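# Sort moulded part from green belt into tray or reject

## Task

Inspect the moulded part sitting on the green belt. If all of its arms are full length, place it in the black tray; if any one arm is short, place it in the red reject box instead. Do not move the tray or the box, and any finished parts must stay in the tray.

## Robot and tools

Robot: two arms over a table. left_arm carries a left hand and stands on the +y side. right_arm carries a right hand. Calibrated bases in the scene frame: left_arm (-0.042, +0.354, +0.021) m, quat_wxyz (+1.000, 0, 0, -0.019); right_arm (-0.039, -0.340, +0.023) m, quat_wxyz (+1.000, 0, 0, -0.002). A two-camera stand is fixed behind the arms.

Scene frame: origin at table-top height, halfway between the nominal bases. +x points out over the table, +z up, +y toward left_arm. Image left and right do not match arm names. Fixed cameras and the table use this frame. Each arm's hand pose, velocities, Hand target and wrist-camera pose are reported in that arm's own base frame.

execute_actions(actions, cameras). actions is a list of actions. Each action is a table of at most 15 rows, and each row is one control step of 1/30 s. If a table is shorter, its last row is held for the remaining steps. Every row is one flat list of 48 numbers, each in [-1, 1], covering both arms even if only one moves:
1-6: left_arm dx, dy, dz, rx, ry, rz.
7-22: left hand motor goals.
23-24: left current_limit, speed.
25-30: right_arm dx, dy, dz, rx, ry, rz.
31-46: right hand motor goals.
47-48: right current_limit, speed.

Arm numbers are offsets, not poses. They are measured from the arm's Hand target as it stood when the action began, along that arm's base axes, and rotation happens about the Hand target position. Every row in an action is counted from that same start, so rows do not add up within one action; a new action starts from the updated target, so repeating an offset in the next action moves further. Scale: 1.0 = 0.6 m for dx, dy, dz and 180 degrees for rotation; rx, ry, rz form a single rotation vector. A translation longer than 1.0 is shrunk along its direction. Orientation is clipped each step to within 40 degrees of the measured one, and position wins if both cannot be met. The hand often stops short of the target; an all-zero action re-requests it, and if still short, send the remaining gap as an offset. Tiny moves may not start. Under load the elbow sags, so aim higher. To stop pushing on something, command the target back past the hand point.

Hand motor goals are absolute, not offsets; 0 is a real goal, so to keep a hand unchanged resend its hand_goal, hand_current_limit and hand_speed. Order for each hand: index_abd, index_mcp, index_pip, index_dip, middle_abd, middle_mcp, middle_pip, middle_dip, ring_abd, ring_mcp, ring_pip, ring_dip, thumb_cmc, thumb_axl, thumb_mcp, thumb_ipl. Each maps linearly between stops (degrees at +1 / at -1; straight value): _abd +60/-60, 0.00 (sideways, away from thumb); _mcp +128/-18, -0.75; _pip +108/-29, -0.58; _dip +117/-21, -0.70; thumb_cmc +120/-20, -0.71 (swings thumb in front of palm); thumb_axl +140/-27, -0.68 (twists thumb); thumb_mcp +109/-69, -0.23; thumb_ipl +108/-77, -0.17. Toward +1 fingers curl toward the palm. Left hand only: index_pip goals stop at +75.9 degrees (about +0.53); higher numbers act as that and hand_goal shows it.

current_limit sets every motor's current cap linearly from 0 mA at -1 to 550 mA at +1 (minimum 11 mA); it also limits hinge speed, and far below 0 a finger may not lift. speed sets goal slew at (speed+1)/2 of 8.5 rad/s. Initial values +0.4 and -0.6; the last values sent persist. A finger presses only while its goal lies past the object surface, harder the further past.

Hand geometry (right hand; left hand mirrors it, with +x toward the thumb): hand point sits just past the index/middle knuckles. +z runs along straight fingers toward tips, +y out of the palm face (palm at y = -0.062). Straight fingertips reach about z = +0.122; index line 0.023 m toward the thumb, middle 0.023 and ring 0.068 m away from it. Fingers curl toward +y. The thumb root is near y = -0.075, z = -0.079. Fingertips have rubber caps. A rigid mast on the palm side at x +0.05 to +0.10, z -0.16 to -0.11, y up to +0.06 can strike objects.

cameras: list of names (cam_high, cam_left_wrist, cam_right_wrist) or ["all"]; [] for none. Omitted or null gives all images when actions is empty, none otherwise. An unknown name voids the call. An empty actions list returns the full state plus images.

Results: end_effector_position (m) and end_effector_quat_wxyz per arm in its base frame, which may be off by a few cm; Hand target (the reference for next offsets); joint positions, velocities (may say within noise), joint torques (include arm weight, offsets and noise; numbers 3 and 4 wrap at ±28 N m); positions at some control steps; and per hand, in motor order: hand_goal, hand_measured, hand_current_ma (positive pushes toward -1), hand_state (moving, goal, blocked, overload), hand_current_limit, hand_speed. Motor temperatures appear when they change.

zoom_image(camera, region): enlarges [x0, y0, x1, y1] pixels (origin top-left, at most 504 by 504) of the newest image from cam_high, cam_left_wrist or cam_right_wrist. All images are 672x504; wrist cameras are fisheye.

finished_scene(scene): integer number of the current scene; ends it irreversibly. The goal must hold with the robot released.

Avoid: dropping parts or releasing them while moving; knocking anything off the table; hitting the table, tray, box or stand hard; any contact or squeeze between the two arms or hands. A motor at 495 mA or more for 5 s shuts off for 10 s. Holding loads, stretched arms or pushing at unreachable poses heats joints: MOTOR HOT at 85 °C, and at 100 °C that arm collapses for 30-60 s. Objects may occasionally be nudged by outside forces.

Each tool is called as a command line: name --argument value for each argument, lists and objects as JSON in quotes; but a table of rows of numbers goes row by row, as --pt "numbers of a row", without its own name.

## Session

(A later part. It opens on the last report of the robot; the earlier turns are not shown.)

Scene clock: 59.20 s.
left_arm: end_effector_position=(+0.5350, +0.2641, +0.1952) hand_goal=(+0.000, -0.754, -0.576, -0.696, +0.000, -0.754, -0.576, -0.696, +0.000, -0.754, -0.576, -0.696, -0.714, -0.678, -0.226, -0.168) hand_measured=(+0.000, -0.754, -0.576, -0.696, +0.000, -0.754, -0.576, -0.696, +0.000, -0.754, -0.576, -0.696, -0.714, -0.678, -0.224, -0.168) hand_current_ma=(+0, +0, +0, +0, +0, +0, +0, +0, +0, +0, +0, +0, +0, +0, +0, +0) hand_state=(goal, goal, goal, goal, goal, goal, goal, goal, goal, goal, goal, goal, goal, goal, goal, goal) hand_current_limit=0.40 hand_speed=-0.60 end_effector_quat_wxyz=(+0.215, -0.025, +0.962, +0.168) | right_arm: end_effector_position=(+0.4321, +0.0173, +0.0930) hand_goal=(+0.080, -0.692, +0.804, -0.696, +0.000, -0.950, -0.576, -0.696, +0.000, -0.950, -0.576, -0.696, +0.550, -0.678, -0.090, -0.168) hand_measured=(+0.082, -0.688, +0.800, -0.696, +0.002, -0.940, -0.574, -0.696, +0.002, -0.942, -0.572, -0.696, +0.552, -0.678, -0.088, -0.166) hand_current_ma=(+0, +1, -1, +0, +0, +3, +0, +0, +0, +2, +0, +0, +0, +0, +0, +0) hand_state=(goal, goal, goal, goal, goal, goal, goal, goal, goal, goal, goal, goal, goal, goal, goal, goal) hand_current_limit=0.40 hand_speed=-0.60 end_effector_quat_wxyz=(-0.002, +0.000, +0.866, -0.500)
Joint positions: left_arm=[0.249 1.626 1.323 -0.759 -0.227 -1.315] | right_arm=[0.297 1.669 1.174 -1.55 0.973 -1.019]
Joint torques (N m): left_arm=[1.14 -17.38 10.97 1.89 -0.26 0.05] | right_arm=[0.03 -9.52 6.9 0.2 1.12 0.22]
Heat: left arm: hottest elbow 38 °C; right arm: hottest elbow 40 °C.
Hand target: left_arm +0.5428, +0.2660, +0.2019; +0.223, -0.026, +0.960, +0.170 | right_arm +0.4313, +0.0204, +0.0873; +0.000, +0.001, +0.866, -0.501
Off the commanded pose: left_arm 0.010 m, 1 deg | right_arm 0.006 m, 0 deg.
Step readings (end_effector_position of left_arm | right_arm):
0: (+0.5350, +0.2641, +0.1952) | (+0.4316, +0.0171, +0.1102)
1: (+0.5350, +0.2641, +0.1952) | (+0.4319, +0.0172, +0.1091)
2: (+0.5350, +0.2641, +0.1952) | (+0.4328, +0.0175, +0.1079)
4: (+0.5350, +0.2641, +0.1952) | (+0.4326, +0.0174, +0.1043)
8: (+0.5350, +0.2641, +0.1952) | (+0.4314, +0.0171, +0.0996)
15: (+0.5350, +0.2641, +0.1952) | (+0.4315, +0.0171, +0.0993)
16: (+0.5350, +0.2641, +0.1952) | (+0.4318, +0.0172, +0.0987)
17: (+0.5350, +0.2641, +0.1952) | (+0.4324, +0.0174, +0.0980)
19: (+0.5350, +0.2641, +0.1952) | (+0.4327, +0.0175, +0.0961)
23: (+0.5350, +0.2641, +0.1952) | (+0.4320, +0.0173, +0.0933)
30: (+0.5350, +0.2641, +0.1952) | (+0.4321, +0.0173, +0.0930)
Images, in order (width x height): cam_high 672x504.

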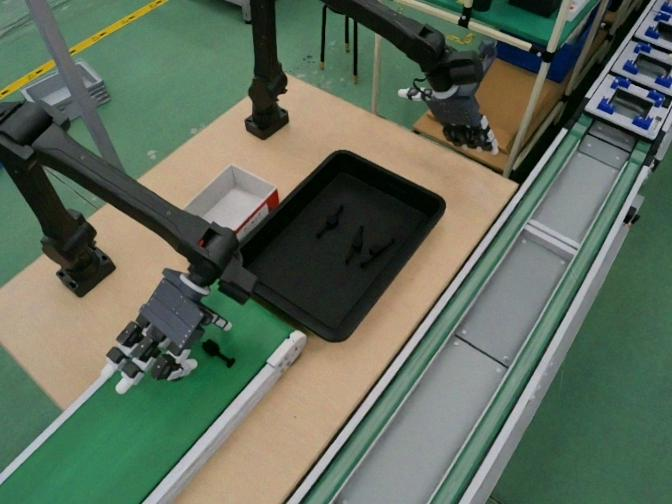

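execute_actions --actions '[[[0,0,0,0,0,0,0,-0.754,-0.576,-0.696,0,-0.754,-0.576,-0.696,0,-0.754,-0.576,-0.696,-0.714,-0.678,-0.226,-0.168,0.4,-0.6,0,0,-0.012,0,0,0,0.08,-0.692,0.804,-0.696,0,-0.95,-0.576,-0.696,0,-0.95,-0.576,-0.696,0.55,-0.678,-0.09,-0.168,0.4,-0.6]]]' --cameras '["cam_high"]'

zoom_image --camera "cam_high" --region '[160, 290, 260, 390]'

Scene clock: 60.27 s.
left_arm: end_effector_position=(+0.5350, +0.2641, +0.1952) hand_goal=(+0.000, -0.754, -0.576, -0.696, +0.000, -0.754, -0.576, -0.696, +0.000, -0.754, -0.576, -0.696, -0.714, -0.678, -0.226, -0.168) hand_measured=(+0.000, -0.754, -0.576, -0.696, +0.000, -0.754, -0.576, -0.696, +0.000, -0.754, -0.576, -0.696, -0.714, -0.678, -0.224, -0.168) hand_current_ma=(+0, +0, +0, +0, +0, +0, +0, +0, +0, +0, +0, +0, +0, +0, +0, +0) hand_state=(goal, goal, goal, goal, goal, goal, goal, goal, goal, goal, goal, goal, goal, goal, goal, goal) hand_current_limit=0.40 hand_speed=-0.60 end_effector_quat_wxyz=(+0.215, -0.025, +0.962, +0.168) | right_arm: end_effector_position=(+0.4321, +0.0173, +0.0856) hand_goal=(+0.080, -0.692, +0.804, -0.696, +0.000, -0.950, -0.576, -0.696, +0.000, -0.950, -0.576, -0.696, +0.550, -0.678, -0.090, -0.168) hand_measured=(+0.082, -0.688, +0.800, -0.696, +0.002, -0.940, -0.574, -0.696, +0.002, -0.942, -0.572, -0.696, +0.552, -0.678, -0.088, -0.166) hand_current_ma=(+0, +1, -1, +0, +0, +3, +0, +0, +0, +2, +0, +0, +0, +0, +0, +0) hand_state=(goal, goal, goal, goal, goal, goal, goal, goal, goal, goal, goal, goal, goal, goal, goal, goal) hand_current_limit=0.40 hand_speed=-0.60 end_effector_quat_wxyz=(-0.002, +0.000, +0.866, -0.500)
Joint positions: left_arm=[0.249 1.626 1.323 -0.759 -0.227 -1.315] | right_arm=[0.297 1.679 1.165 -1.532 0.973 -1.019]
Joint torques (N m): left_arm=[1.2 -17.49 10.92 1.94 -0.29 0.05] | right_arm=[0.03 -9.58 6.83 0.18 1.12 0.21]
Heat: left arm: hottest elbow 38 °C; right arm: hottest elbow 40 °C.
Hand target: left_arm +0.5428, +0.2660, +0.2019; +0.223, -0.026, +0.960, +0.170 | right_arm +0.4313, +0.0204, +0.0802; +0.000, +0.001, +0.866, -0.501
Off the commanded pose: left_arm 0.010 m, 1 deg | right_arm 0.006 m, 0 deg.
Step readings (end_effector_position of left_arm | right_arm):
0: (+0.5350, +0.2641, +0.1952) | (+0.4321, +0.0173, +0.0930)
1: (+0.5350, +0.2641, +0.1952) | (+0.4322, +0.0173, +0.0922)
2: (+0.5350, +0.2641, +0.1952) | (+0.4329, +0.0175, +0.0917)
4: (+0.5350, +0.2641, +0.1952) | (+0.4329, +0.0175, +0.0893)
8: (+0.5350, +0.2641, +0.1952) | (+0.4321, +0.0173, +0.0859)
15: (+0.5350, +0.2641, +0.1952) | (+0.4321, +0.0173, +0.0856)
Images, in order (width x height): cam_high 672x504.

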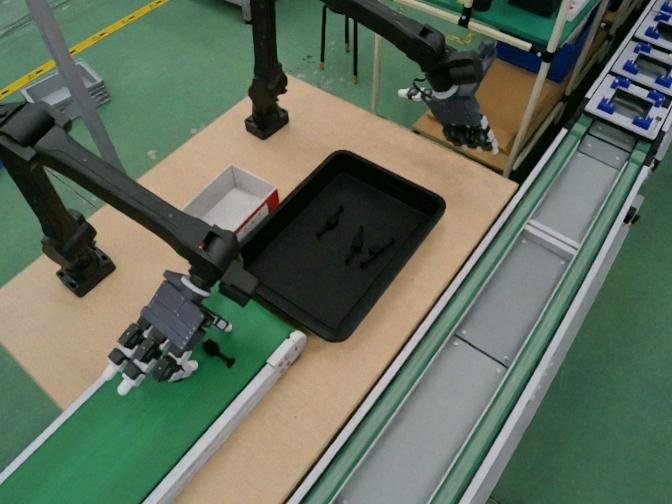

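Scaled by 5.040.

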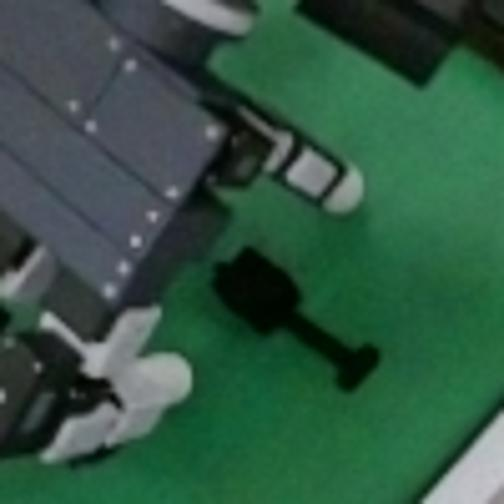

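execute_actions --actions '[[[0,0,0,0,0,0,0,-0.754,-0.576,-0.696,0,-0.754,-0.576,-0.696,0,-0.754,-0.576,-0.696,-0.714,-0.678,-0.226,-0.168,0.4,-0.6,0,0,-0.008,0,0,0,0.08,-0.692,0.804,-0.696,0,-0.95,-0.576,-0.696,0,-0.95,-0.576,-0.696,0.55,-0.678,0.11,-0.168,0.4,-0.6]]]' --cameras '["cam_high"]'

zoom_image --camera "cam_high" --region '[160, 290, 260, 390]'

Scene clock: 61.67 s.
left_arm: end_effector_position=(+0.5350, +0.2641, +0.1952) hand_goal=(+0.000, -0.754, -0.576, -0.696, +0.000, -0.754, -0.576, -0.696, +0.000, -0.754, -0.576, -0.696, -0.714, -0.678, -0.226, -0.168) hand_measured=(+0.000, -0.754, -0.576, -0.696, +0.000, -0.754, -0.576, -0.696, +0.000, -0.754, -0.576, -0.696, -0.714, -0.678, -0.224, -0.168) hand_current_ma=(+0, +0, +0, +0, +0, +0, +0, +0, +0, +0, +0, +0, +0, +0, +0, +0) hand_state=(goal, goal, goal, goal, goal, goal, goal, goal, goal, goal, goal, goal, goal, goal, goal, goal) hand_current_limit=0.40 hand_speed=-0.60 end_effector_quat_wxyz=(+0.215, -0.025, +0.962, +0.168) | right_arm: end_effector_position=(+0.4338, +0.0234, +0.0836) hand_goal=(+0.080, -0.692, +0.804, -0.696, +0.000, -0.950, -0.576, -0.696, +0.000, -0.950, -0.576, -0.696, +0.550, -0.678, +0.110, -0.168) hand_measured=(+0.082, -0.688, +0.800, -0.696, +0.002, -0.940, -0.574, -0.696, +0.002, -0.942, -0.572, -0.696, +0.558, -0.678, +0.028, -0.192) hand_current_ma=(+0, +1, -1, +0, +0, +3, +0, +0, +0, +3, +0, +0, +2, +0, -210, -25) hand_state=(goal, goal, goal, goal, goal, goal, goal, goal, goal, goal, goal, goal, goal, goal, blocked, blocked) hand_current_limit=0.40 hand_speed=-0.60 end_effector_quat_wxyz=(+0.005, +0.000, +0.868, -0.497)
Joint positions: left_arm=[0.249 1.626 1.323 -0.759 -0.227 -1.315] | right_arm=[0.309 1.68 1.163 -1.519 0.969 -1.013]
Joint torques (N m): left_arm=[1.08 -17.14 10.91 1.84 -0.25 0.03] | right_arm=[-0.97 -9.17 6.57 0.2 1.32 0.15]
Heat: left arm: hottest elbow 38 °C; right arm: hottest elbow 40 °C.
Hand target: left_arm +0.5428, +0.2660, +0.2019; +0.223, -0.026, +0.960, +0.170 | right_arm +0.4313, +0.0204, +0.0753; +0.000, +0.001, +0.866, -0.501
Off the commanded pose: left_arm 0.010 m, 1 deg | right_arm 0.009 m, 1 deg.
Step readings (end_effector_position of left_arm | right_arm):
0: (+0.5350, +0.2641, +0.1952) | (+0.4321, +0.0173, +0.0856)
1: (+0.5350, +0.2641, +0.1952) | (+0.4323, +0.0173, +0.0851)
2: (+0.5350, +0.2641, +0.1952) | (+0.4328, +0.0175, +0.0847)
4: (+0.5350, +0.2641, +0.1952) | (+0.4332, +0.0178, +0.0839)
8: (+0.5350, +0.2641, +0.1952) | (+0.4336, +0.0221, +0.0836)
15: (+0.5350, +0.2641, +0.1952) | (+0.4338, +0.0234, +0.0836)
Images, in order (width x height): cam_high 672x504.

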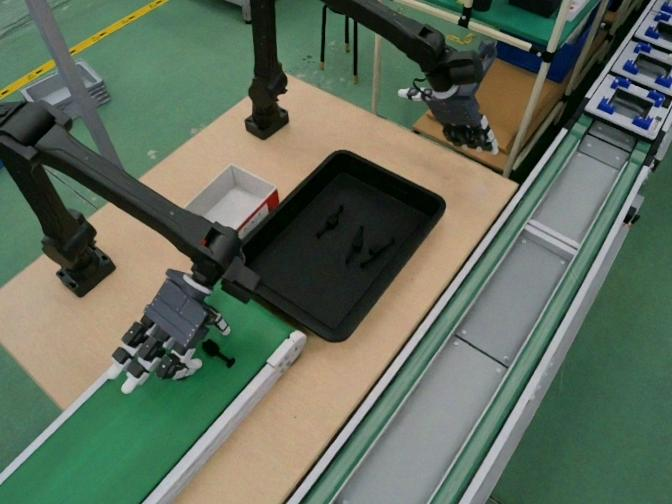

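Scaled by 5.040.

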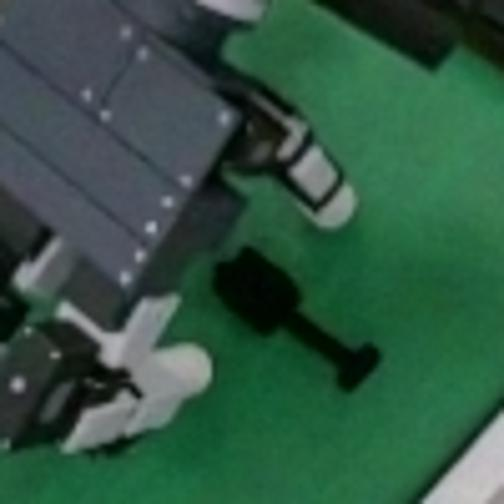

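execute_actions --actions '[[[0,0,0,0,0,0,0,-0.754,-0.576,-0.696,0,-0.754,-0.576,-0.696,0,-0.754,-0.576,-0.696,-0.714,-0.678,-0.226,-0.168,0.4,-0.6,0.002,0,0.011,0,0,0,0.08,-0.692,0.804,-0.696,0,-0.95,-0.576,-0.696,0,-0.95,-0.576,-0.696,0.55,-0.678,-0.04,-0.168,0.4,-0.6]],[[0,0,0,0,0,0,0,-0.754,-0.576,-0.696,0,-0.754,-0.576,-0.696,0,-0.754,-0.576,-0.696,-0.714,-0.678,-0.226,-0.168,0.4,-0.6,0,0,0,0,0,0,0.08,-0.548,0.75,-0.696,0,-0.95,-0.576,-0.696,0,-0.95,-0.576,-0.696,0.55,-0.678,0.0,-0.168,0.4,-0.8]],[[0,0,0,0,0,0,0,-0.754,-0.576,-0.696,0,-0.754,-0.576,-0.696,0,-0.754,-0.576,-0.696,-0.714,-0.678,-0.226,-0.168,0.4,-0.6,0,0,0,0,0,0,0.08,-0.42,0.70,-0.696,0,-0.95,-0.576,-0.696,0,-0.95,-0.576,-0.696,0.55,-0.678,0.06,-0.168,0.4,-0.8]]]' --cameras '["cam_high"]'

zoom_image --camera "cam_high" --region '[160, 290, 260, 390]'

Scene clock: 64.77 s.
left_arm: end_effector_position=(+0.5350, +0.2641, +0.1952) hand_goal=(+0.000, -0.754, -0.576, -0.696, +0.000, -0.754, -0.576, -0.696, +0.000, -0.754, -0.576, -0.696, -0.714, -0.678, -0.226, -0.168) hand_measured=(+0.000, -0.754, -0.576, -0.696, +0.000, -0.754, -0.576, -0.696, +0.000, -0.754, -0.576, -0.696, -0.714, -0.678, -0.224, -0.168) hand_current_ma=(+0, +0, +0, +0, +0, +0, +0, +0, +0, +0, +0, +0, +0, +0, +0, +0) hand_state=(goal, goal, goal, goal, goal, goal, goal, goal, goal, goal, goal, goal, goal, goal, goal, goal) hand_current_limit=0.40 hand_speed=-0.60 end_effector_quat_wxyz=(+0.215, -0.025, +0.962, +0.168) | right_arm: end_effector_position=(+0.4349, +0.0139, +0.0871) hand_goal=(+0.080, -0.420, +0.700, -0.696, +0.000, -0.950, -0.576, -0.696, +0.000, -0.950, -0.576, -0.696, +0.550, -0.678, +0.060, -0.168) hand_measured=(+0.082, -0.532, +0.690, -0.702, +0.002, -0.940, -0.574, -0.696, +0.002, -0.942, -0.572, -0.696, +0.554, -0.678, +0.058, -0.170) hand_current_ma=(+0, -257, -3, -1, +0, +3, +0, +0, +0, +3, +0, +0, +0, +0, +0, +0) hand_state=(goal, blocked, goal, goal, goal, goal, goal, goal, goal, goal, goal, goal, goal, goal, goal, goal) hand_current_limit=0.40 hand_speed=-0.80 end_effector_quat_wxyz=(+0.006, +0.004, +0.861, -0.508)
Joint positions: left_arm=[0.249 1.626 1.323 -0.759 -0.227 -1.315] | right_arm=[0.296 1.68 1.163 -1.531 0.996 -1.003]
Joint torques (N m): left_arm=[1.32 -17.26 10.96 1.84 -0.27 0.02] | right_arm=[-0.03 -9.64 7.5 -0.02 0.11 0.05]
Heat: left arm: hottest elbow 38 °C; right arm: hottest elbow 40 °C.
Hand target: left_arm +0.5428, +0.2660, +0.2019; +0.223, -0.026, +0.960, +0.170 | right_arm +0.4325, +0.0204, +0.0819; +0.000, +0.001, +0.866, -0.501
Off the commanded pose: left_arm 0.010 m, 1 deg | right_arm 0.009 m, 1 deg.
Step readings (end_effector_position of left_arm | right_arm):
0: (+0.5350, +0.2641, +0.1952) | (+0.4338, +0.0234, +0.0836)
1: (+0.5350, +0.2641, +0.1952) | (+0.4338, +0.0234, +0.0838)
2: (+0.5350, +0.2641, +0.1952) | (+0.4338, +0.0234, +0.0838)
4: (+0.5350, +0.2641, +0.1952) | (+0.4342, +0.0226, +0.0844)
8: (+0.5350, +0.2641, +0.1952) | (+0.4342, +0.0215, +0.0846)
15: (+0.5350, +0.2641, +0.1952) | (+0.4342, +0.0215, +0.0846)
16: (+0.5350, +0.2641, +0.1952) | (+0.4342, +0.0215, +0.0846)
17: (+0.5350, +0.2641, +0.1952) | (+0.4342, +0.0215, +0.0846)
19: (+0.5350, +0.2641, +0.1952) | (+0.4343, +0.0211, +0.0849)
23: (+0.5350, +0.2641, +0.1952) | (+0.4345, +0.0199, +0.0857)
30: (+0.5350, +0.2641, +0.1952) | (+0.4345, +0.0192, +0.0858)
31: (+0.5350, +0.2641, +0.1952) | (+0.4346, +0.0192, +0.0858)
32: (+0.5350, +0.2641, +0.1952) | (+0.4346, +0.0187, +0.0860)
34: (+0.5350, +0.2641, +0.1952) | (+0.4345, +0.0178, +0.0866)
38: (+0.5350, +0.2641, +0.1952) | (+0.4348, +0.0147, +0.0871)
45: (+0.5350, +0.2641, +0.1952) | (+0.4349, +0.0139, +0.0871)
Images, in order (width x height): cam_high 672x504.

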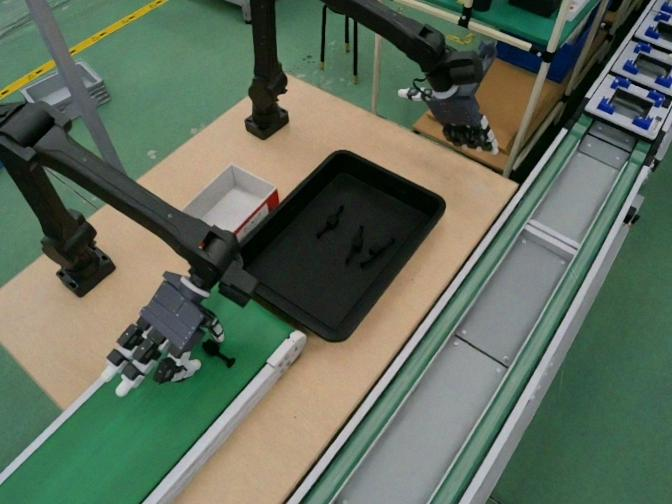

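Scaled by 5.040.

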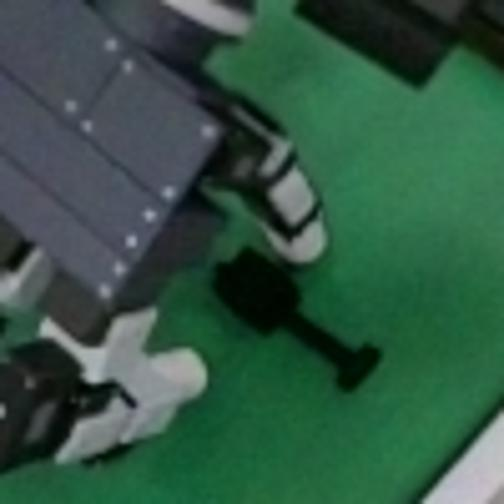

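execute_actions --actions '[[[0,0,0,0,0,0,0,-0.754,-0.576,-0.696,0,-0.754,-0.576,-0.696,0,-0.754,-0.576,-0.696,-0.714,-0.678,-0.226,-0.168,0.4,-0.6,0,0,0.005,0,0,0,0.08,-0.548,0.79,-0.696,0,-0.95,-0.576,-0.696,0,-0.95,-0.576,-0.696,0.55,-0.678,0.06,-0.168,0.4,-0.8]],[[0,0,0,0,0,0,0,-0.754,-0.576,-0.696,0,-0.754,-0.576,-0.696,0,-0.754,-0.576,-0.696,-0.714,-0.678,-0.226,-0.168,0.4,-0.6,0,0,0,0,0,0,0.08,-0.46,0.76,-0.696,0,-0.95,-0.576,-0.696,0,-0.95,-0.576,-0.696,0.55,-0.678,0.06,-0.168,0.4,-0.8]],[[0,0,0,0,0,0,0,-0.754,-0.576,-0.696,0,-0.754,-0.576,-0.696,0,-0.754,-0.576,-0.696,-0.714,-0.678,-0.226,-0.168,0.4,-0.6,0,0,0,0,0,0,0.08,-0.40,0.73,-0.696,0,-0.95,-0.576,-0.696,0,-0.95,-0.576,-0.696,0.55,-0.678,0.06,-0.168,0.4,-0.8]]]' --cameras '["cam_high"]'

zoom_image --camera "cam_high" --region '[160, 290, 260, 390]'

Scene clock: 67.50 s.
left_arm: end_effector_position=(+0.5350, +0.2641, +0.1952) hand_goal=(+0.000, -0.754, -0.576, -0.696, +0.000, -0.754, -0.576, -0.696, +0.000, -0.754, -0.576, -0.696, -0.714, -0.678, -0.226, -0.168) hand_measured=(+0.000, -0.754, -0.576, -0.696, +0.000, -0.754, -0.576, -0.696, +0.000, -0.754, -0.576, -0.696, -0.714, -0.678, -0.224, -0.168) hand_current_ma=(+0, +0, +0, +0, +0, +0, +0, +0, +0, +0, +0, +0, +0, +0, +0, +0) hand_state=(goal, goal, goal, goal, goal, goal, goal, goal, goal, goal, goal, goal, goal, goal, goal, goal) hand_current_limit=0.40 hand_speed=-0.60 end_effector_quat_wxyz=(+0.215, -0.025, +0.962, +0.168) | right_arm: end_effector_position=(+0.4334, +0.0155, +0.0859) hand_goal=(+0.080, -0.400, +0.730, -0.696, +0.000, -0.950, -0.576, -0.696, +0.000, -0.950, -0.576, -0.696, +0.550, -0.678, +0.060, -0.168) hand_measured=(+0.082, -0.400, +0.730, -0.700, +0.002, -0.940, -0.574, -0.696, +0.002, -0.942, -0.572, -0.696, +0.548, -0.678, +0.068, -0.164) hand_current_ma=(+0, +0, +0, +0, +0, +4, +0, +0, +0, +3, +0, +0, +0, +0, +3, +1) hand_state=(goal, goal, goal, goal, goal, goal, goal, goal, goal, goal, goal, goal, goal, goal, goal, goal) hand_current_limit=0.40 hand_speed=-0.80 end_effector_quat_wxyz=(+0.003, +0.006, +0.864, -0.503)
Joint positions: left_arm=[0.249 1.626 1.323 -0.759 -0.227 -1.315] | right_arm=[0.296 1.679 1.163 -1.532 0.981 -1.001]
Joint torques (N m): left_arm=[0.79 -16.85 10.91 1.87 -0.26 0] | right_arm=[0.03 -9.88 7.82 -0.25 0.76 0.03]
Heat: left arm: hottest elbow 38 °C; right arm: hottest elbow 40 °C.
Hand target: left_arm +0.5428, +0.2660, +0.2019; +0.223, -0.026, +0.960, +0.170 | right_arm +0.4325, +0.0204, +0.0850; +0.000, +0.001, +0.866, -0.501
Off the commanded pose: left_arm 0.010 m, 1 deg | right_arm 0.005 m, 1 deg.
Step readings (end_effector_position of left_arm | right_arm):
0: (+0.5350, +0.2641, +0.1952) | (+0.4349, +0.0139, +0.0871)
1: (+0.5350, +0.2641, +0.1952) | (+0.4347, +0.0138, +0.0872)
2: (+0.5350, +0.2641, +0.1952) | (+0.4347, +0.0138, +0.0872)
4: (+0.5350, +0.2641, +0.1952) | (+0.4337, +0.0152, +0.0861)
8: (+0.5350, +0.2641, +0.1952) | (+0.4334, +0.0155, +0.0859)
15: (+0.5350, +0.2641, +0.1952) | (+0.4334, +0.0155, +0.0859)
16: (+0.5350, +0.2641, +0.1952) | (+0.4334, +0.0155, +0.0859)
17: (+0.5350, +0.2641, +0.1952) | (+0.4334, +0.0155, +0.0859)
19: (+0.5350, +0.2641, +0.1952) | (+0.4334, +0.0155, +0.0859)
23: (+0.5350, +0.2641, +0.1952) | (+0.4334, +0.0155, +0.0859)
30: (+0.5350, +0.2641, +0.1952) | (+0.4334, +0.0155, +0.0859)
31: (+0.5350, +0.2641, +0.1952) | (+0.4334, +0.0155, +0.0859)
32: (+0.5350, +0.2641, +0.1952) | (+0.4334, +0.0155, +0.0859)
34: (+0.5350, +0.2641, +0.1952) | (+0.4334, +0.0155, +0.0859)
38: (+0.5350, +0.2641, +0.1952) | (+0.4334, +0.0155, +0.0859)
45: (+0.5350, +0.2641, +0.1952) | (+0.4334, +0.0155, +0.0859)
Images, in order (width x height): cam_high 672x504.

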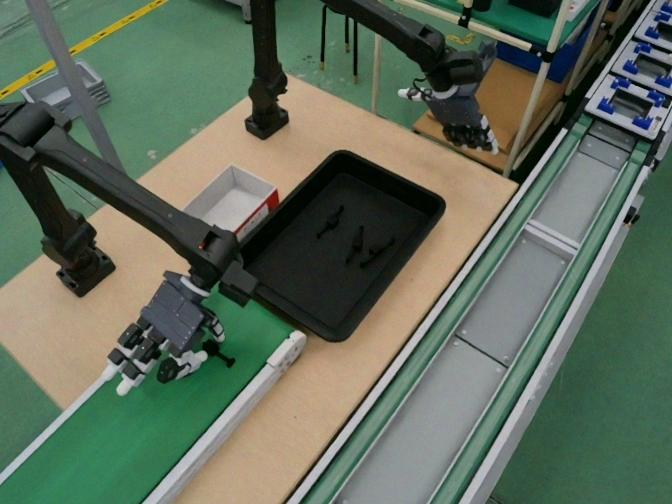

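Scaled by 5.040.

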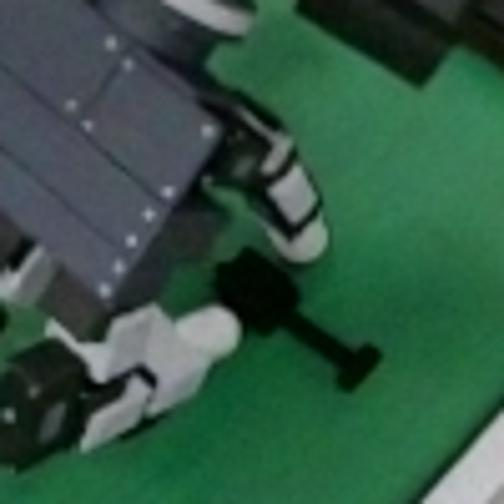

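execute_actions --actions '[[[0,0,0,0,0,0,0,-0.754,-0.576,-0.696,0,-0.754,-0.576,-0.696,0,-0.754,-0.576,-0.696,-0.714,-0.678,-0.226,-0.168,0.4,-0.6,0,0,0,0,0,0,0.08,-0.34,0.71,-0.696,0,-0.95,-0.576,-0.696,0,-0.95,-0.576,-0.696,0.55,-0.678,0.09,-0.168,0.4,-0.8]],[[0,0,0,0,0,0,0,-0.754,-0.576,-0.696,0,-0.754,-0.576,-0.696,0,-0.754,-0.576,-0.696,-0.714,-0.678,-0.226,-0.168,0.4,-0.6,0,0,0,0,0,0,0.08,-0.27,0.69,-0.696,0,-0.95,-0.576,-0.696,0,-0.95,-0.576,-0.696,0.55,-0.678,0.13,-0.168,0.4,-0.8]]]' --cameras '["cam_high"]'

zoom_image --camera "cam_high" --region '[160, 290, 260, 390]'

Scene clock: 69.63 s.
left_arm: end_effector_position=(+0.5350, +0.2641, +0.1952) hand_goal=(+0.000, -0.754, -0.576, -0.696, +0.000, -0.754, -0.576, -0.696, +0.000, -0.754, -0.576, -0.696, -0.714, -0.678, -0.226, -0.168) hand_measured=(+0.000, -0.754, -0.576, -0.696, +0.000, -0.754, -0.576, -0.696, +0.000, -0.754, -0.576, -0.696, -0.714, -0.678, -0.224, -0.168) hand_current_ma=(+0, +0, +0, +0, +0, +0, +0, +0, +0, +0, +0, +0, +0, +0, +0, +0) hand_state=(goal, goal, goal, goal, goal, goal, goal, goal, goal, goal, goal, goal, goal, goal, goal, goal) hand_current_limit=0.40 hand_speed=-0.60 end_effector_quat_wxyz=(+0.215, -0.025, +0.962, +0.168) | right_arm: end_effector_position=(+0.4332, +0.0161, +0.0857) hand_goal=(+0.080, -0.270, +0.690, -0.696, +0.000, -0.950, -0.576, -0.696, +0.000, -0.950, -0.576, -0.696, +0.550, -0.678, +0.130, -0.168) hand_measured=(+0.082, -0.294, +0.686, -0.700, +0.002, -0.940, -0.574, -0.696, +0.002, -0.942, -0.572, -0.696, +0.548, -0.678, +0.090, -0.176) hand_current_ma=(+0, -16, +0, +0, +0, +4, +0, +0, +0, +3, +0, +0, +0, +0, -60, -4) hand_state=(goal, blocked, goal, goal, goal, goal, goal, goal, goal, goal, goal, goal, goal, goal, blocked, goal) hand_current_limit=0.40 hand_speed=-0.80 end_effector_quat_wxyz=(+0.002, +0.007, +0.865, -0.502)
Joint positions: left_arm=[0.249 1.626 1.323 -0.759 -0.227 -1.315] | right_arm=[0.297 1.679 1.163 -1.532 0.978 -1.001]
Joint torques (N m): left_arm=[0.85 -17.61 10.91 1.81 -0.27 0.03] | right_arm=[-0.03 -9.88 7.82 -0.27 0.88 0.02]
Heat: left arm: hottest elbow 38 °C; right arm: hottest elbow 40 °C.
Hand target: left_arm +0.5428, +0.2660, +0.2019; +0.223, -0.026, +0.960, +0.170 | right_arm +0.4325, +0.0204, +0.0850; +0.000, +0.001, +0.866, -0.501
Off the commanded pose: left_arm 0.010 m, 1 deg | right_arm 0.004 m, 1 deg.
Step readings (end_effector_position of left_arm | right_arm):
0: (+0.5350, +0.2641, +0.1952) | (+0.4334, +0.0155, +0.0859)
1: (+0.5350, +0.2641, +0.1952) | (+0.4334, +0.0155, +0.0859)
2: (+0.5350, +0.2641, +0.1952) | (+0.4333, +0.0157, +0.0858)
4: (+0.5350, +0.2641, +0.1952) | (+0.4332, +0.0158, +0.0857)
8: (+0.5350, +0.2641, +0.1952) | (+0.4332, +0.0158, +0.0857)
15: (+0.5350, +0.2641, +0.1952) | (+0.4332, +0.0158, +0.0857)
16: (+0.5350, +0.2641, +0.1952) | (+0.4332, +0.0158, +0.0857)
17: (+0.5350, +0.2641, +0.1952) | (+0.4331, +0.0159, +0.0856)
19: (+0.5350, +0.2641, +0.1952) | (+0.4331, +0.0160, +0.0856)
23: (+0.5350, +0.2641, +0.1952) | (+0.4332, +0.0161, +0.0857)
30: (+0.5350, +0.2641, +0.1952) | (+0.4332, +0.0161, +0.0857)
Images, in order (width x height): cam_high 672x504.

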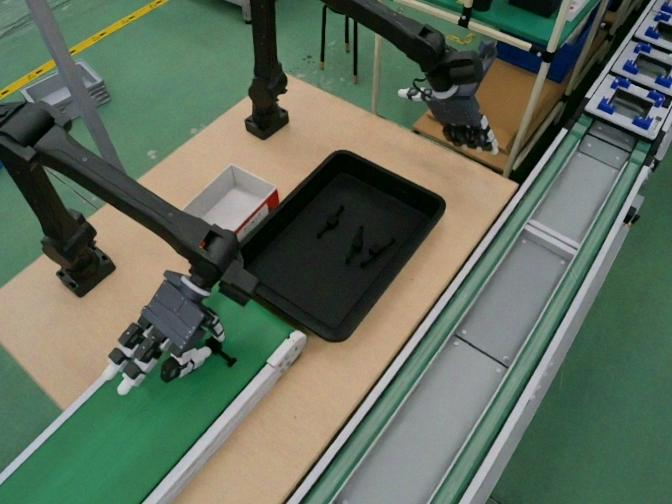

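Scaled by 5.040.

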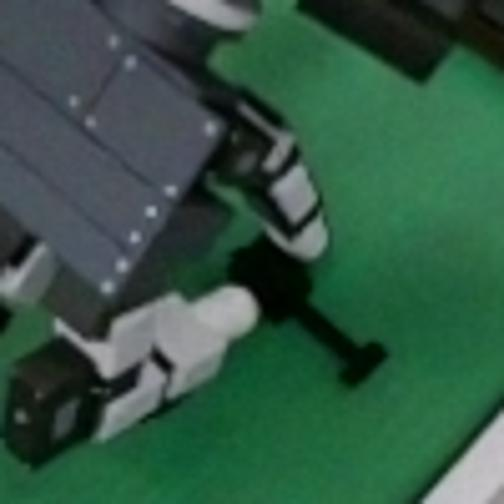

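execute_actions --actions '[[[0,0,0,0,0,0,0,-0.754,-0.576,-0.696,0,-0.754,-0.576,-0.696,0,-0.754,-0.576,-0.696,-0.714,-0.678,-0.226,-0.168,0.4,-0.6,0,0,0,0,0,0,0.08,-0.20,0.69,-0.696,0,-0.95,-0.576,-0.696,0,-0.95,-0.576,-0.696,0.55,-0.678,0.2,-0.168,0.4,-0.8]],[[0,0,0,0,0,0,0,-0.754,-0.576,-0.696,0,-0.754,-0.576,-0.696,0,-0.754,-0.576,-0.696,-0.714,-0.678,-0.226,-0.168,0.4,-0.6,0,0,0.02,0,0,0,0.08,-0.18,0.69,-0.696,0,-0.95,-0.576,-0.696,0,-0.95,-0.576,-0.696,0.55,-0.678,0.22,-0.168,0.4,-0.8]]]' --cameras '["cam_high"]'

zoom_image --camera "cam_high" --region '[160, 290, 260, 390]'

Scene clock: 71.40 s.
left_arm: end_effector_position=(+0.5350, +0.2641, +0.1952) hand_goal=(+0.000, -0.754, -0.576, -0.696, +0.000, -0.754, -0.576, -0.696, +0.000, -0.754, -0.576, -0.696, -0.714, -0.678, -0.226, -0.168) hand_measured=(+0.000, -0.754, -0.576, -0.696, +0.000, -0.754, -0.576, -0.696, +0.000, -0.754, -0.576, -0.696, -0.714, -0.678, -0.224, -0.168) hand_current_ma=(+0, +0, +0, +0, +0, +0, +0, +0, +0, +0, +0, +0, +0, +0, +0, +0) hand_state=(goal, goal, goal, goal, goal, goal, goal, goal, goal, goal, goal, goal, goal, goal, goal, goal) hand_current_limit=0.40 hand_speed=-0.60 end_effector_quat_wxyz=(+0.215, -0.025, +0.962, +0.168) | right_arm: end_effector_position=(+0.4291, +0.0150, +0.0875) hand_goal=(+0.080, -0.180, +0.690, -0.696, +0.000, -0.950, -0.576, -0.696, +0.000, -0.950, -0.576, -0.696, +0.550, -0.678, +0.220, -0.168) hand_measured=(+0.078, -0.286, +0.676, -0.700, +0.002, -0.940, -0.574, -0.696, +0.002, -0.942, -0.572, -0.696, +0.562, -0.676, +0.110, -0.196) hand_current_ma=(+0, -236, -6, -1, +0, +4, +0, +0, +0, +3, +0, +0, +5, +1, -361, -33) hand_state=(goal, blocked, goal, goal, goal, goal, goal, goal, goal, goal, goal, goal, goal, goal, blocked, blocked) hand_current_limit=0.40 hand_speed=-0.80 end_effector_quat_wxyz=(-0.005, +0.003, +0.864, -0.504)
Joint positions: left_arm=[0.249 1.626 1.323 -0.759 -0.227 -1.315] | right_arm=[0.297 1.677 1.163 -1.552 0.977 -1]
Joint torques (N m): left_arm=[1.08 -17.2 10.8 1.83 -0.28 0.03] | right_arm=[-0.03 -10.87 9.03 -0.7 0.93 0.01]
Heat: left arm: hottest elbow 39 °C; right arm: hottest elbow 40 °C.
Hand target: left_arm +0.5428, +0.2660, +0.2019; +0.223, -0.026, +0.960, +0.170 | right_arm +0.4325, +0.0204, +0.0970; +0.000, +0.001, +0.866, -0.501
Off the commanded pose: left_arm 0.010 m, 1 deg | right_arm 0.011 m, 1 deg.
Step readings (end_effector_position of left_arm | right_arm):
0: (+0.5350, +0.2641, +0.1952) | (+0.4332, +0.0161, +0.0857)
1: (+0.5350, +0.2641, +0.1952) | (+0.4332, +0.0161, +0.0857)
2: (+0.5350, +0.2641, +0.1952) | (+0.4332, +0.0161, +0.0857)
4: (+0.5350, +0.2641, +0.1952) | (+0.4332, +0.0160, +0.0857)
8: (+0.5350, +0.2641, +0.1952) | (+0.4332, +0.0160, +0.0857)
15: (+0.5350, +0.2641, +0.1952) | (+0.4332, +0.0160, +0.0857)
16: (+0.5350, +0.2641, +0.1952) | (+0.4327, +0.0159, +0.0863)
17: (+0.5350, +0.2641, +0.1952) | (+0.4320, +0.0156, +0.0868)
19: (+0.5350, +0.2641, +0.1952) | (+0.4300, +0.0152, +0.0874)
23: (+0.5350, +0.2641, +0.1952) | (+0.4291, +0.0150, +0.0875)
30: (+0.5350, +0.2641, +0.1952) | (+0.4291, +0.0150, +0.0875)
Images, in order (width x height): cam_high 672x504.

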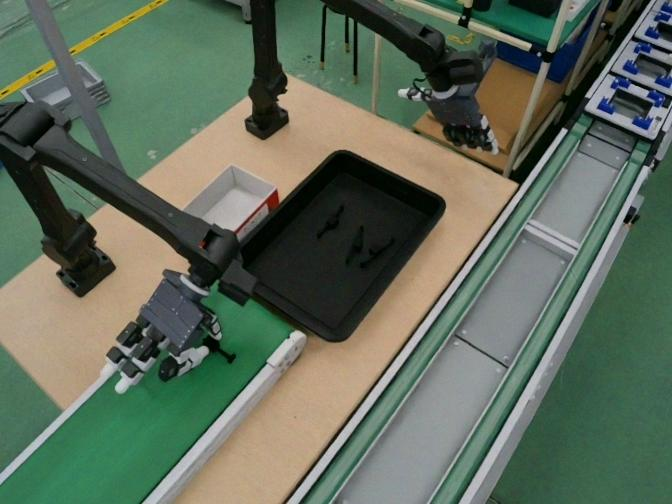

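Scaled by 5.040.

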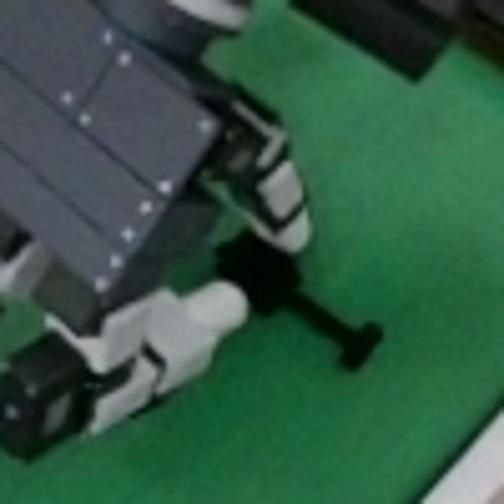

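execute_actions --actions '[[[0,0,0,0,0,0,0,-0.754,-0.576,-0.696,0,-0.754,-0.576,-0.696,0,-0.754,-0.576,-0.696,-0.714,-0.678,-0.226,-0.168,0.4,-0.6,0,0,0.025,0,0,0,0.08,-0.18,0.69,-0.696,0,-0.95,-0.576,-0.696,0,-0.95,-0.576,-0.696,0.55,-0.678,0.22,-0.168,0.4,-0.8]],[[0,0,0,0,0,0,0,-0.754,-0.576,-0.696,0,-0.754,-0.576,-0.696,0,-0.754,-0.576,-0.696,-0.714,-0.678,-0.226,-0.168,0.4,-0.6,0,0,0.04,0,0,0,0.08,-0.18,0.69,-0.696,0,-0.95,-0.576,-0.696,0,-0.95,-0.576,-0.696,0.55,-0.678,0.22,-0.168,0.4,-0.8]],[[0,0,0,0,0,0,0,-0.754,-0.576,-0.696,0,-0.754,-0.576,-0.696,0,-0.754,-0.576,-0.696,-0.714,-0.678,-0.226,-0.168,0.4,-0.6,0,0,0.05,0,0,0,0.08,-0.18,0.69,-0.696,0,-0.95,-0.576,-0.696,0,-0.95,-0.576,-0.696,0.55,-0.678,0.22,-0.168,0.4,-0.8]]]' --cameras '["cam_high","cam_right_wrist"]'

zoom_image --camera "cam_high" --region '[160, 270, 260, 370]'

Scene clock: 73.80 s.
left_arm: end_effector_position=(+0.5350, +0.2641, +0.1952) hand_goal=(+0.000, -0.754, -0.576, -0.696, +0.000, -0.754, -0.576, -0.696, +0.000, -0.754, -0.576, -0.696, -0.714, -0.678, -0.226, -0.168) hand_measured=(+0.000, -0.754, -0.576, -0.696, +0.000, -0.754, -0.576, -0.696, +0.000, -0.754, -0.576, -0.696, -0.714, -0.678, -0.224, -0.168) hand_current_ma=(+0, +0, +0, +0, +0, +0, +0, +0, +0, +0, +0, +0, +0, +0, +0, +0) hand_state=(goal, goal, goal, goal, goal, goal, goal, goal, goal, goal, goal, goal, goal, goal, goal, goal) hand_current_limit=0.40 hand_speed=-0.60 end_effector_quat_wxyz=(+0.215, -0.025, +0.962, +0.168) | right_arm: end_effector_position=(+0.4186, +0.0143, +0.1484) hand_goal=(+0.080, -0.180, +0.690, -0.696, +0.000, -0.950, -0.576, -0.696, +0.000, -0.950, -0.576, -0.696, +0.550, -0.678, +0.220, -0.168) hand_measured=(+0.078, -0.284, +0.672, -0.702, +0.002, -0.940, -0.574, -0.696, +0.002, -0.940, -0.572, -0.696, +0.566, -0.674, +0.112, -0.196) hand_current_ma=(+0, -231, -9, -1, +0, +4, +0, +0, +0, +3, +0, +0, +8, +1, -351, -35) hand_state=(goal, blocked, goal, goal, goal, goal, goal, goal, goal, goal, goal, goal, goal, goal, blocked, blocked) hand_current_limit=0.40 hand_speed=-0.80 end_effector_quat_wxyz=(-0.001, -0.008, +0.868, -0.497)
Joint positions: left_arm=[0.249 1.626 1.323 -0.759 -0.227 -1.315] | right_arm=[0.297 1.567 1.21 -1.666 0.973 -1.052]
Joint torques (N m): left_arm=[0.97 -17.14 10.91 1.92 -0.26 0.04] | right_arm=[-0.5 -9.52 12.41 -0.5 1.14 -0.08]
Heat: left arm: hottest elbow 39 °C; right arm: hottest elbow 40 °C.
Hand target: left_arm +0.5428, +0.2660, +0.2019; +0.223, -0.026, +0.960, +0.170 | right_arm +0.4325, +0.0204, +0.1660; +0.000, +0.001, +0.866, -0.501
Off the commanded pose: left_arm 0.010 m, 1 deg | right_arm 0.023 m, 1 deg.
joint sent to its limit (right arm) — joint 4 (wrist pitch), lower limit. The joint targets still meet the commanded pose.
Step readings (end_effector_position of left_arm | right_arm):
0: (+0.5350, +0.2641, +0.1952) | (+0.4291, +0.0150, +0.0875)
1: (+0.5350, +0.2641, +0.1952) | (+0.4278, +0.0147, +0.0880)
2: (+0.5350, +0.2641, +0.1952) | (+0.4257, +0.0141, +0.0888)
4: (+0.5350, +0.2641, +0.1952) | (+0.4222, +0.0134, +0.0910)
8: (+0.5350, +0.2641, +0.1952) | (+0.4208, +0.0129, +0.0941)
15: (+0.5350, +0.2641, +0.1952) | (+0.4207, +0.0129, +0.0944)
16: (+0.5350, +0.2641, +0.1952) | (+0.4193, +0.0125, +0.0959)
17: (+0.5350, +0.2641, +0.1952) | (+0.4167, +0.0117, +0.0976)
19: (+0.5350, +0.2641, +0.1952) | (+0.4132, +0.0107, +0.1036)
23: (+0.5350, +0.2641, +0.1952) | (+0.4140, +0.0109, +0.1136)
30: (+0.5350, +0.2641, +0.1952) | (+0.4162, +0.0116, +0.1164)
31: (+0.5350, +0.2641, +0.1952) | (+0.4156, +0.0117, +0.1180)
32: (+0.5350, +0.2641, +0.1952) | (+0.4146, +0.0118, +0.1197)
34: (+0.5350, +0.2641, +0.1952) | (+0.4137, +0.0120, +0.1278)
38: (+0.5350, +0.2641, +0.1952) | (+0.4166, +0.0134, +0.1444)
45: (+0.5350, +0.2641, +0.1952) | (+0.4187, +0.0143, +0.1484)
Images, in order (width x height): cam_high 672x504, cam_right_wrist 672x504.

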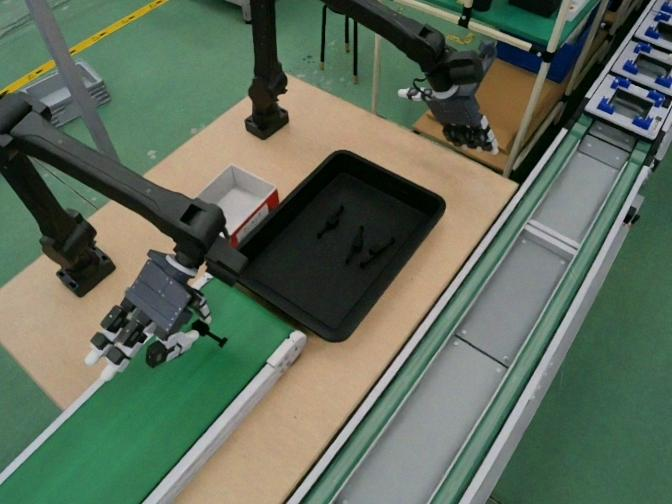

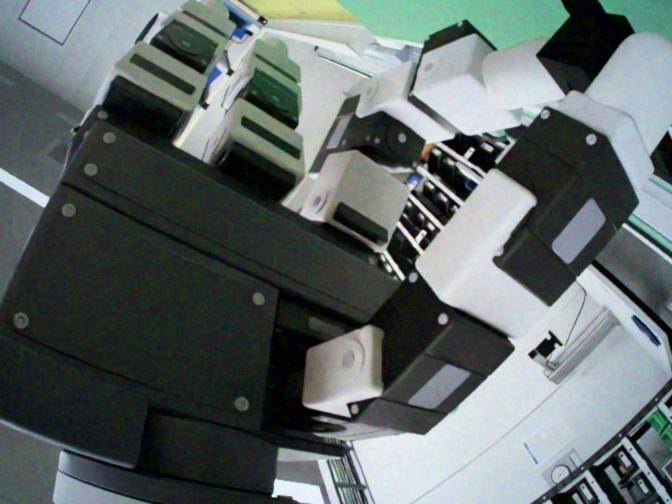

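Scaled by 5.040.

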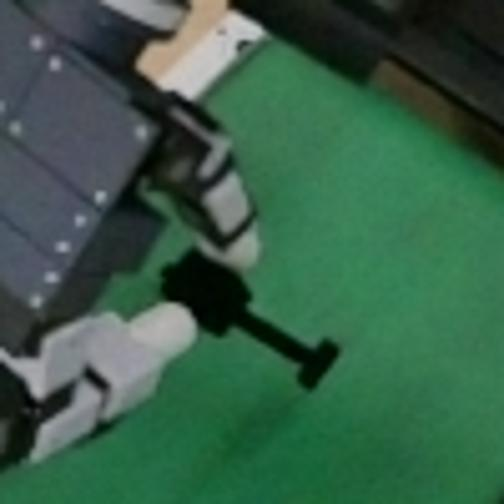

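zoom_image --camera "cam_right_wrist" --region '[440, 0, 672, 200]'

Scaled by 2.172 from the camera's 672x504 image, which has a finer 960x720 frame.

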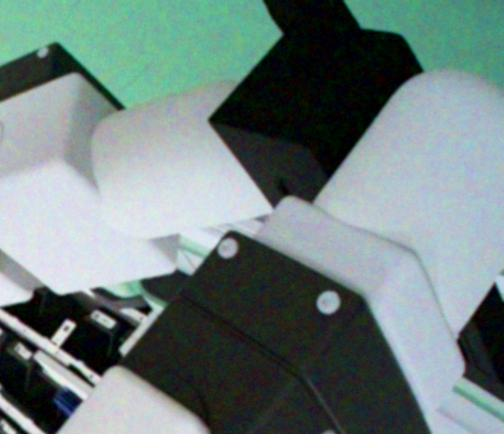

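execute_actions --actions '[[[0,0,0,0,0,0,0,-0.754,-0.576,-0.696,0,-0.754,-0.576,-0.696,0,-0.754,-0.576,-0.696,-0.714,-0.678,-0.226,-0.168,0.4,-0.6,0,0,0.1,0,0,0,0.08,-0.18,0.69,-0.696,0,-0.95,-0.576,-0.696,0,-0.95,-0.576,-0.696,0.55,-0.678,0.22,-0.168,0.4,-0.8]],[[0,0,0,0,0,0,0,-0.754,-0.576,-0.696,0,-0.754,-0.576,-0.696,0,-0.754,-0.576,-0.696,-0.714,-0.678,-0.226,-0.168,0.4,-0.6,-0.05,0.07,0.08,0.0142,0.0109,0.0829,0.08,-0.18,0.69,-0.696,0,-0.95,-0.576,-0.696,0,-0.95,-0.576,-0.696,0.55,-0.678,0.22,-0.168,0.4,-0.8]],[[0,0,0,0,0,0,0,-0.754,-0.576,-0.696,0,-0.754,-0.576,-0.696,0,-0.754,-0.576,-0.696,-0.714,-0.678,-0.226,-0.168,0.4,-0.6,-0.08,0.1,0,0.0142,0.0109,0.0829,0.08,-0.18,0.69,-0.696,0,-0.95,-0.576,-0.696,0,-0.95,-0.576,-0.696,0.55,-0.678,0.22,-0.168,0.4,-0.8]],[[0,0,0,0,0,0,0,-0.754,-0.576,-0.696,0,-0.754,-0.576,-0.696,0,-0.754,-0.576,-0.696,-0.714,-0.678,-0.226,-0.168,0.4,-0.6,-0.08,0.1,0,0.0142,0.0109,0.0829,0.08,-0.18,0.69,-0.696,0,-0.95,-0.576,-0.696,0,-0.95,-0.576,-0.696,0.55,-0.678,0.22,-0.168,0.4,-0.8]]]' --cameras '["cam_high"]'

Scene clock: 81.30 s.
left_arm: end_effector_position=(+0.5350, +0.2641, +0.1952) hand_goal=(+0.000, -0.754, -0.576, -0.696, +0.000, -0.754, -0.576, -0.696, +0.000, -0.754, -0.576, -0.696, -0.714, -0.678, -0.226, -0.168) hand_measured=(+0.000, -0.754, -0.576, -0.696, +0.000, -0.754, -0.576, -0.696, +0.000, -0.754, -0.576, -0.696, -0.714, -0.678, -0.224, -0.168) hand_current_ma=(+0, +0, +0, +0, +0, +0, +0, +0, +0, +0, +0, +0, +0, +0, +0, +0) hand_state=(goal, goal, goal, goal, goal, goal, goal, goal, goal, goal, goal, goal, goal, goal, goal, goal) hand_current_limit=0.40 hand_speed=-0.60 end_effector_quat_wxyz=(+0.215, -0.025, +0.962, +0.168) | right_arm: end_effector_position=(+0.3058, +0.1867, +0.2718) hand_goal=(+0.080, -0.180, +0.690, -0.696, +0.000, -0.950, -0.576, -0.696, +0.000, -0.950, -0.576, -0.696, +0.550, -0.678, +0.220, -0.168) hand_measured=(+0.078, -0.284, +0.670, -0.702, +0.002, -0.940, -0.574, -0.696, +0.002, -0.940, -0.572, -0.696, +0.568, -0.672, +0.114, -0.198) hand_current_ma=(+0, -228, -11, -1, +0, +4, +0, +0, +0, +3, +0, +0, +10, +1, -339, -39) hand_state=(goal, blocked, goal, goal, goal, goal, goal, goal, goal, goal, goal, goal, goal, goal, blocked, blocked) hand_current_limit=0.40 hand_speed=-0.80 end_effector_quat_wxyz=(+0.150, -0.352, +0.832, -0.403)
Joint positions: left_arm=[0.249 1.626 1.323 -0.759 -0.227 -1.315] | right_arm=[0.777 1.211 1.245 -1.632 0.888 -1.581]
Joint torques (N m): left_arm=[0.73 -17.14 11.03 1.95 -0.27 0.01] | right_arm=[-1.67 -6.12 9.7 0.66 1.28 -0.08]
Heat: left arm: hottest elbow 39 °C; right arm: hottest elbow 41 °C.
Hand target: left_arm +0.5428, +0.2660, +0.2019; +0.223, -0.026, +0.960, +0.170 | right_arm +0.3065, +0.1823, +0.2740; +0.147, -0.353, +0.830, -0.405
Off the commanded pose: left_arm 0.010 m, 1 deg | right_arm 0.005 m, 0 deg.
Step readings (end_effector_position of left_arm | right_arm):
0: (+0.5350, +0.2641, +0.1952) | (+0.4185, +0.0143, +0.1484)
1: (+0.5350, +0.2641, +0.1952) | (+0.4178, +0.0146, +0.1515)
2: (+0.5350, +0.2641, +0.1952) | (+0.4157, +0.0149, +0.1541)
4: (+0.5350, +0.2641, +0.1952) | (+0.4141, +0.0156, +0.1697)
8: (+0.5350, +0.2641, +0.1952) | (+0.4191, +0.0184, +0.2052)
15: (+0.5350, +0.2641, +0.1952) | (+0.4226, +0.0200, +0.2135)
16: (+0.5350, +0.2641, +0.1952) | (+0.4199, +0.0232, +0.2155)
17: (+0.5350, +0.2641, +0.1952) | (+0.4165, +0.0261, +0.2177)
19: (+0.5350, +0.2641, +0.1952) | (+0.4077, +0.0409, +0.2284)
23: (+0.5350, +0.2641, +0.1952) | (+0.3940, +0.0591, +0.2506)
30: (+0.5350, +0.2641, +0.1952) | (+0.3916, +0.0594, +0.2555)
31: (+0.5350, +0.2641, +0.1952) | (+0.3890, +0.0648, +0.2562)
32: (+0.5350, +0.2641, +0.1952) | (+0.3848, +0.0721, +0.2561)
34: (+0.5350, +0.2641, +0.1952) | (+0.3728, +0.1008, +0.2600)
38: (+0.5350, +0.2641, +0.1952) | (+0.3565, +0.1313, +0.2693)
45: (+0.5350, +0.2641, +0.1952) | (+0.3561, +0.1269, +0.2714)
46: (+0.5350, +0.2641, +0.1952) | (+0.3521, +0.1326, +0.2701)
47: (+0.5350, +0.2641, +0.1952) | (+0.3471, +0.1394, +0.2683)
49: (+0.5350, +0.2641, +0.1952) | (+0.3260, +0.1650, +0.2661)
53: (+0.5350, +0.2641, +0.1952) | (+0.3053, +0.1896, +0.2715)
60: (+0.5350, +0.2641, +0.1952) | (+0.3060, +0.1868, +0.2719)
Images, in order (width x height): cam_high 672x504.

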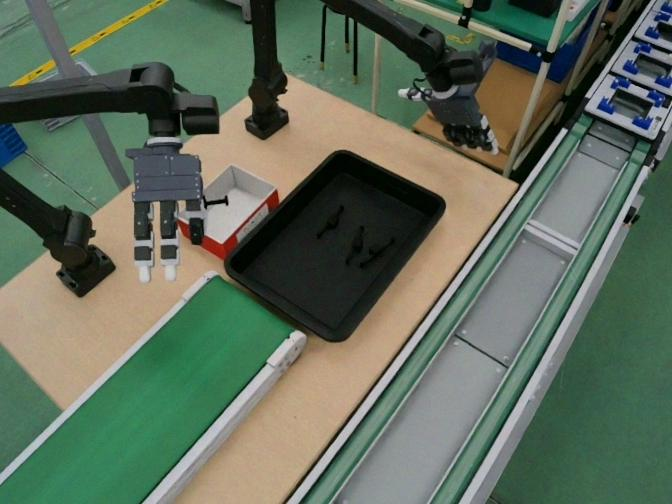

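execute_actions --actions '[[[0,0,0,0,0,0,0,-0.754,-0.576,-0.696,0,-0.754,-0.576,-0.696,0,-0.754,-0.576,-0.696,-0.714,-0.678,-0.226,-0.168,0.4,-0.6,-0.08,0.11,0,0.0142,0.0109,0.0829,0.08,-0.18,0.69,-0.696,0,-0.5,0.2,-0.696,0,-0.5,0.2,-0.696,0.55,-0.678,0.22,-0.168,0.4,-0.8]],[[0,0,0,0,0,0,0,-0.754,-0.576,-0.696,0,-0.754,-0.576,-0.696,0,-0.754,-0.576,-0.696,-0.714,-0.678,-0.226,-0.168,0.4,-0.6,-0.096,0.134,0,0.0142,0.0109,0.0829,0.08,-0.18,0.69,-0.696,0,0.068,0.737,-0.696,0,0.068,0.737,-0.696,0.55,-0.678,0.22,-0.168,0.4,-0.8]]]' --cameras '["cam_high"]'

zoom_image --camera "cam_high" --region '[100, 90, 300, 270]'

Scene clock: 84.10 s.
left_arm: end_effector_position=(+0.5350, +0.2641, +0.1952) hand_goal=(+0.000, -0.754, -0.576, -0.696, +0.000, -0.754, -0.576, -0.696, +0.000, -0.754, -0.576, -0.696, -0.714, -0.678, -0.226, -0.168) hand_measured=(+0.000, -0.754, -0.576, -0.696, +0.000, -0.754, -0.576, -0.696, +0.000, -0.754, -0.576, -0.696, -0.714, -0.678, -0.224, -0.168) hand_current_ma=(+0, +0, +0, +0, +0, +0, +0, +0, +0, +0, +0, +0, +0, +0, +0, +0) hand_state=(goal, goal, goal, goal, goal, goal, goal, goal, goal, goal, goal, goal, goal, goal, goal, goal) hand_current_limit=0.40 hand_speed=-0.60 end_effector_quat_wxyz=(+0.215, -0.025, +0.962, +0.168) | right_arm: end_effector_position=(+0.1936, +0.3200, +0.2548) hand_goal=(+0.080, -0.180, +0.690, -0.696, +0.000, +0.068, +0.736, -0.696, +0.000, +0.068, +0.736, -0.696, +0.550, -0.678, +0.220, -0.168) hand_measured=(+0.078, -0.284, +0.670, -0.702, +0.002, +0.058, +0.728, -0.696, +0.002, +0.060, +0.728, -0.696, +0.568, -0.672, +0.114, -0.200) hand_current_ma=(+0, -228, -12, -1, +0, -3, -3, +0, +0, -3, -3, +0, +10, +1, -332, -41) hand_state=(goal, blocked, blocked, goal, goal, goal, goal, goal, goal, goal, goal, goal, goal, goal, blocked, blocked) hand_current_limit=0.40 hand_speed=-0.80 end_effector_quat_wxyz=(+0.216, -0.568, +0.730, -0.313)
Joint positions: left_arm=[0.249 1.626 1.323 -0.759 -0.227 -1.315] | right_arm=[1.187 1.229 1.236 -1.5 0.778 -1.737]
Joint torques (N m): left_arm=[1.61 -17.03 10.89 1.88 -0.27 0.05] | right_arm=[-1.55 -6.42 13.33 1.11 0.93 -0.13]
Heat: left arm: hottest elbow 39 °C; right arm: hottest elbow 41 °C.
Hand target: left_arm +0.5428, +0.2660, +0.2019; +0.223, -0.026, +0.960, +0.170 | right_arm +0.2008, +0.3288, +0.2739; +0.234, -0.562, +0.733, -0.304
Off the commanded pose: left_arm 0.010 m, 1 deg | right_arm 0.022 m, 2 deg.
Step readings (end_effector_position of left_arm | right_arm):
0: (+0.5350, +0.2641, +0.1952) | (+0.3058, +0.1866, +0.2718)
1: (+0.5350, +0.2641, +0.1952) | (+0.3014, +0.1934, +0.2708)
2: (+0.5350, +0.2641, +0.1952) | (+0.2963, +0.2020, +0.2701)
4: (+0.5350, +0.2641, +0.1952) | (+0.2755, +0.2309, +0.2701)
8: (+0.5350, +0.2641, +0.1952) | (+0.2541, +0.2548, +0.2702)
15: (+0.5350, +0.2641, +0.1952) | (+0.2563, +0.2512, +0.2702)
16: (+0.5350, +0.2641, +0.1952) | (+0.2504, +0.2584, +0.2694)
17: (+0.5350, +0.2641, +0.1952) | (+0.2431, +0.2679, +0.2689)
19: (+0.5350, +0.2641, +0.1952) | (+0.2153, +0.2983, +0.2663)
23: (+0.5350, +0.2641, +0.1952) | (+0.1871, +0.3234, +0.2577)
30: (+0.5350, +0.2641, +0.1952) | (+0.1936, +0.3203, +0.2548)
Images, in order (width x height): cam_high 672x504.

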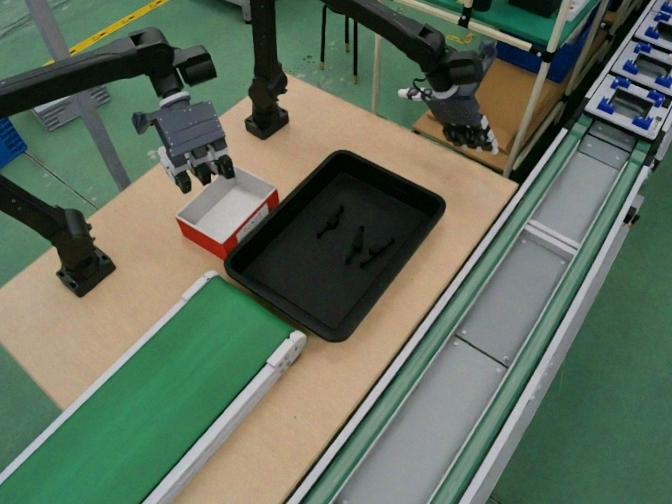

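Scaled by 2.520.

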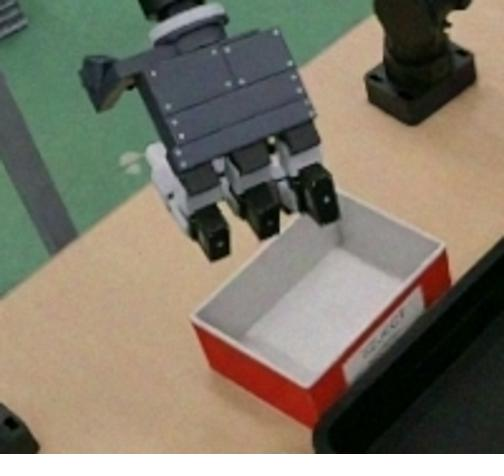

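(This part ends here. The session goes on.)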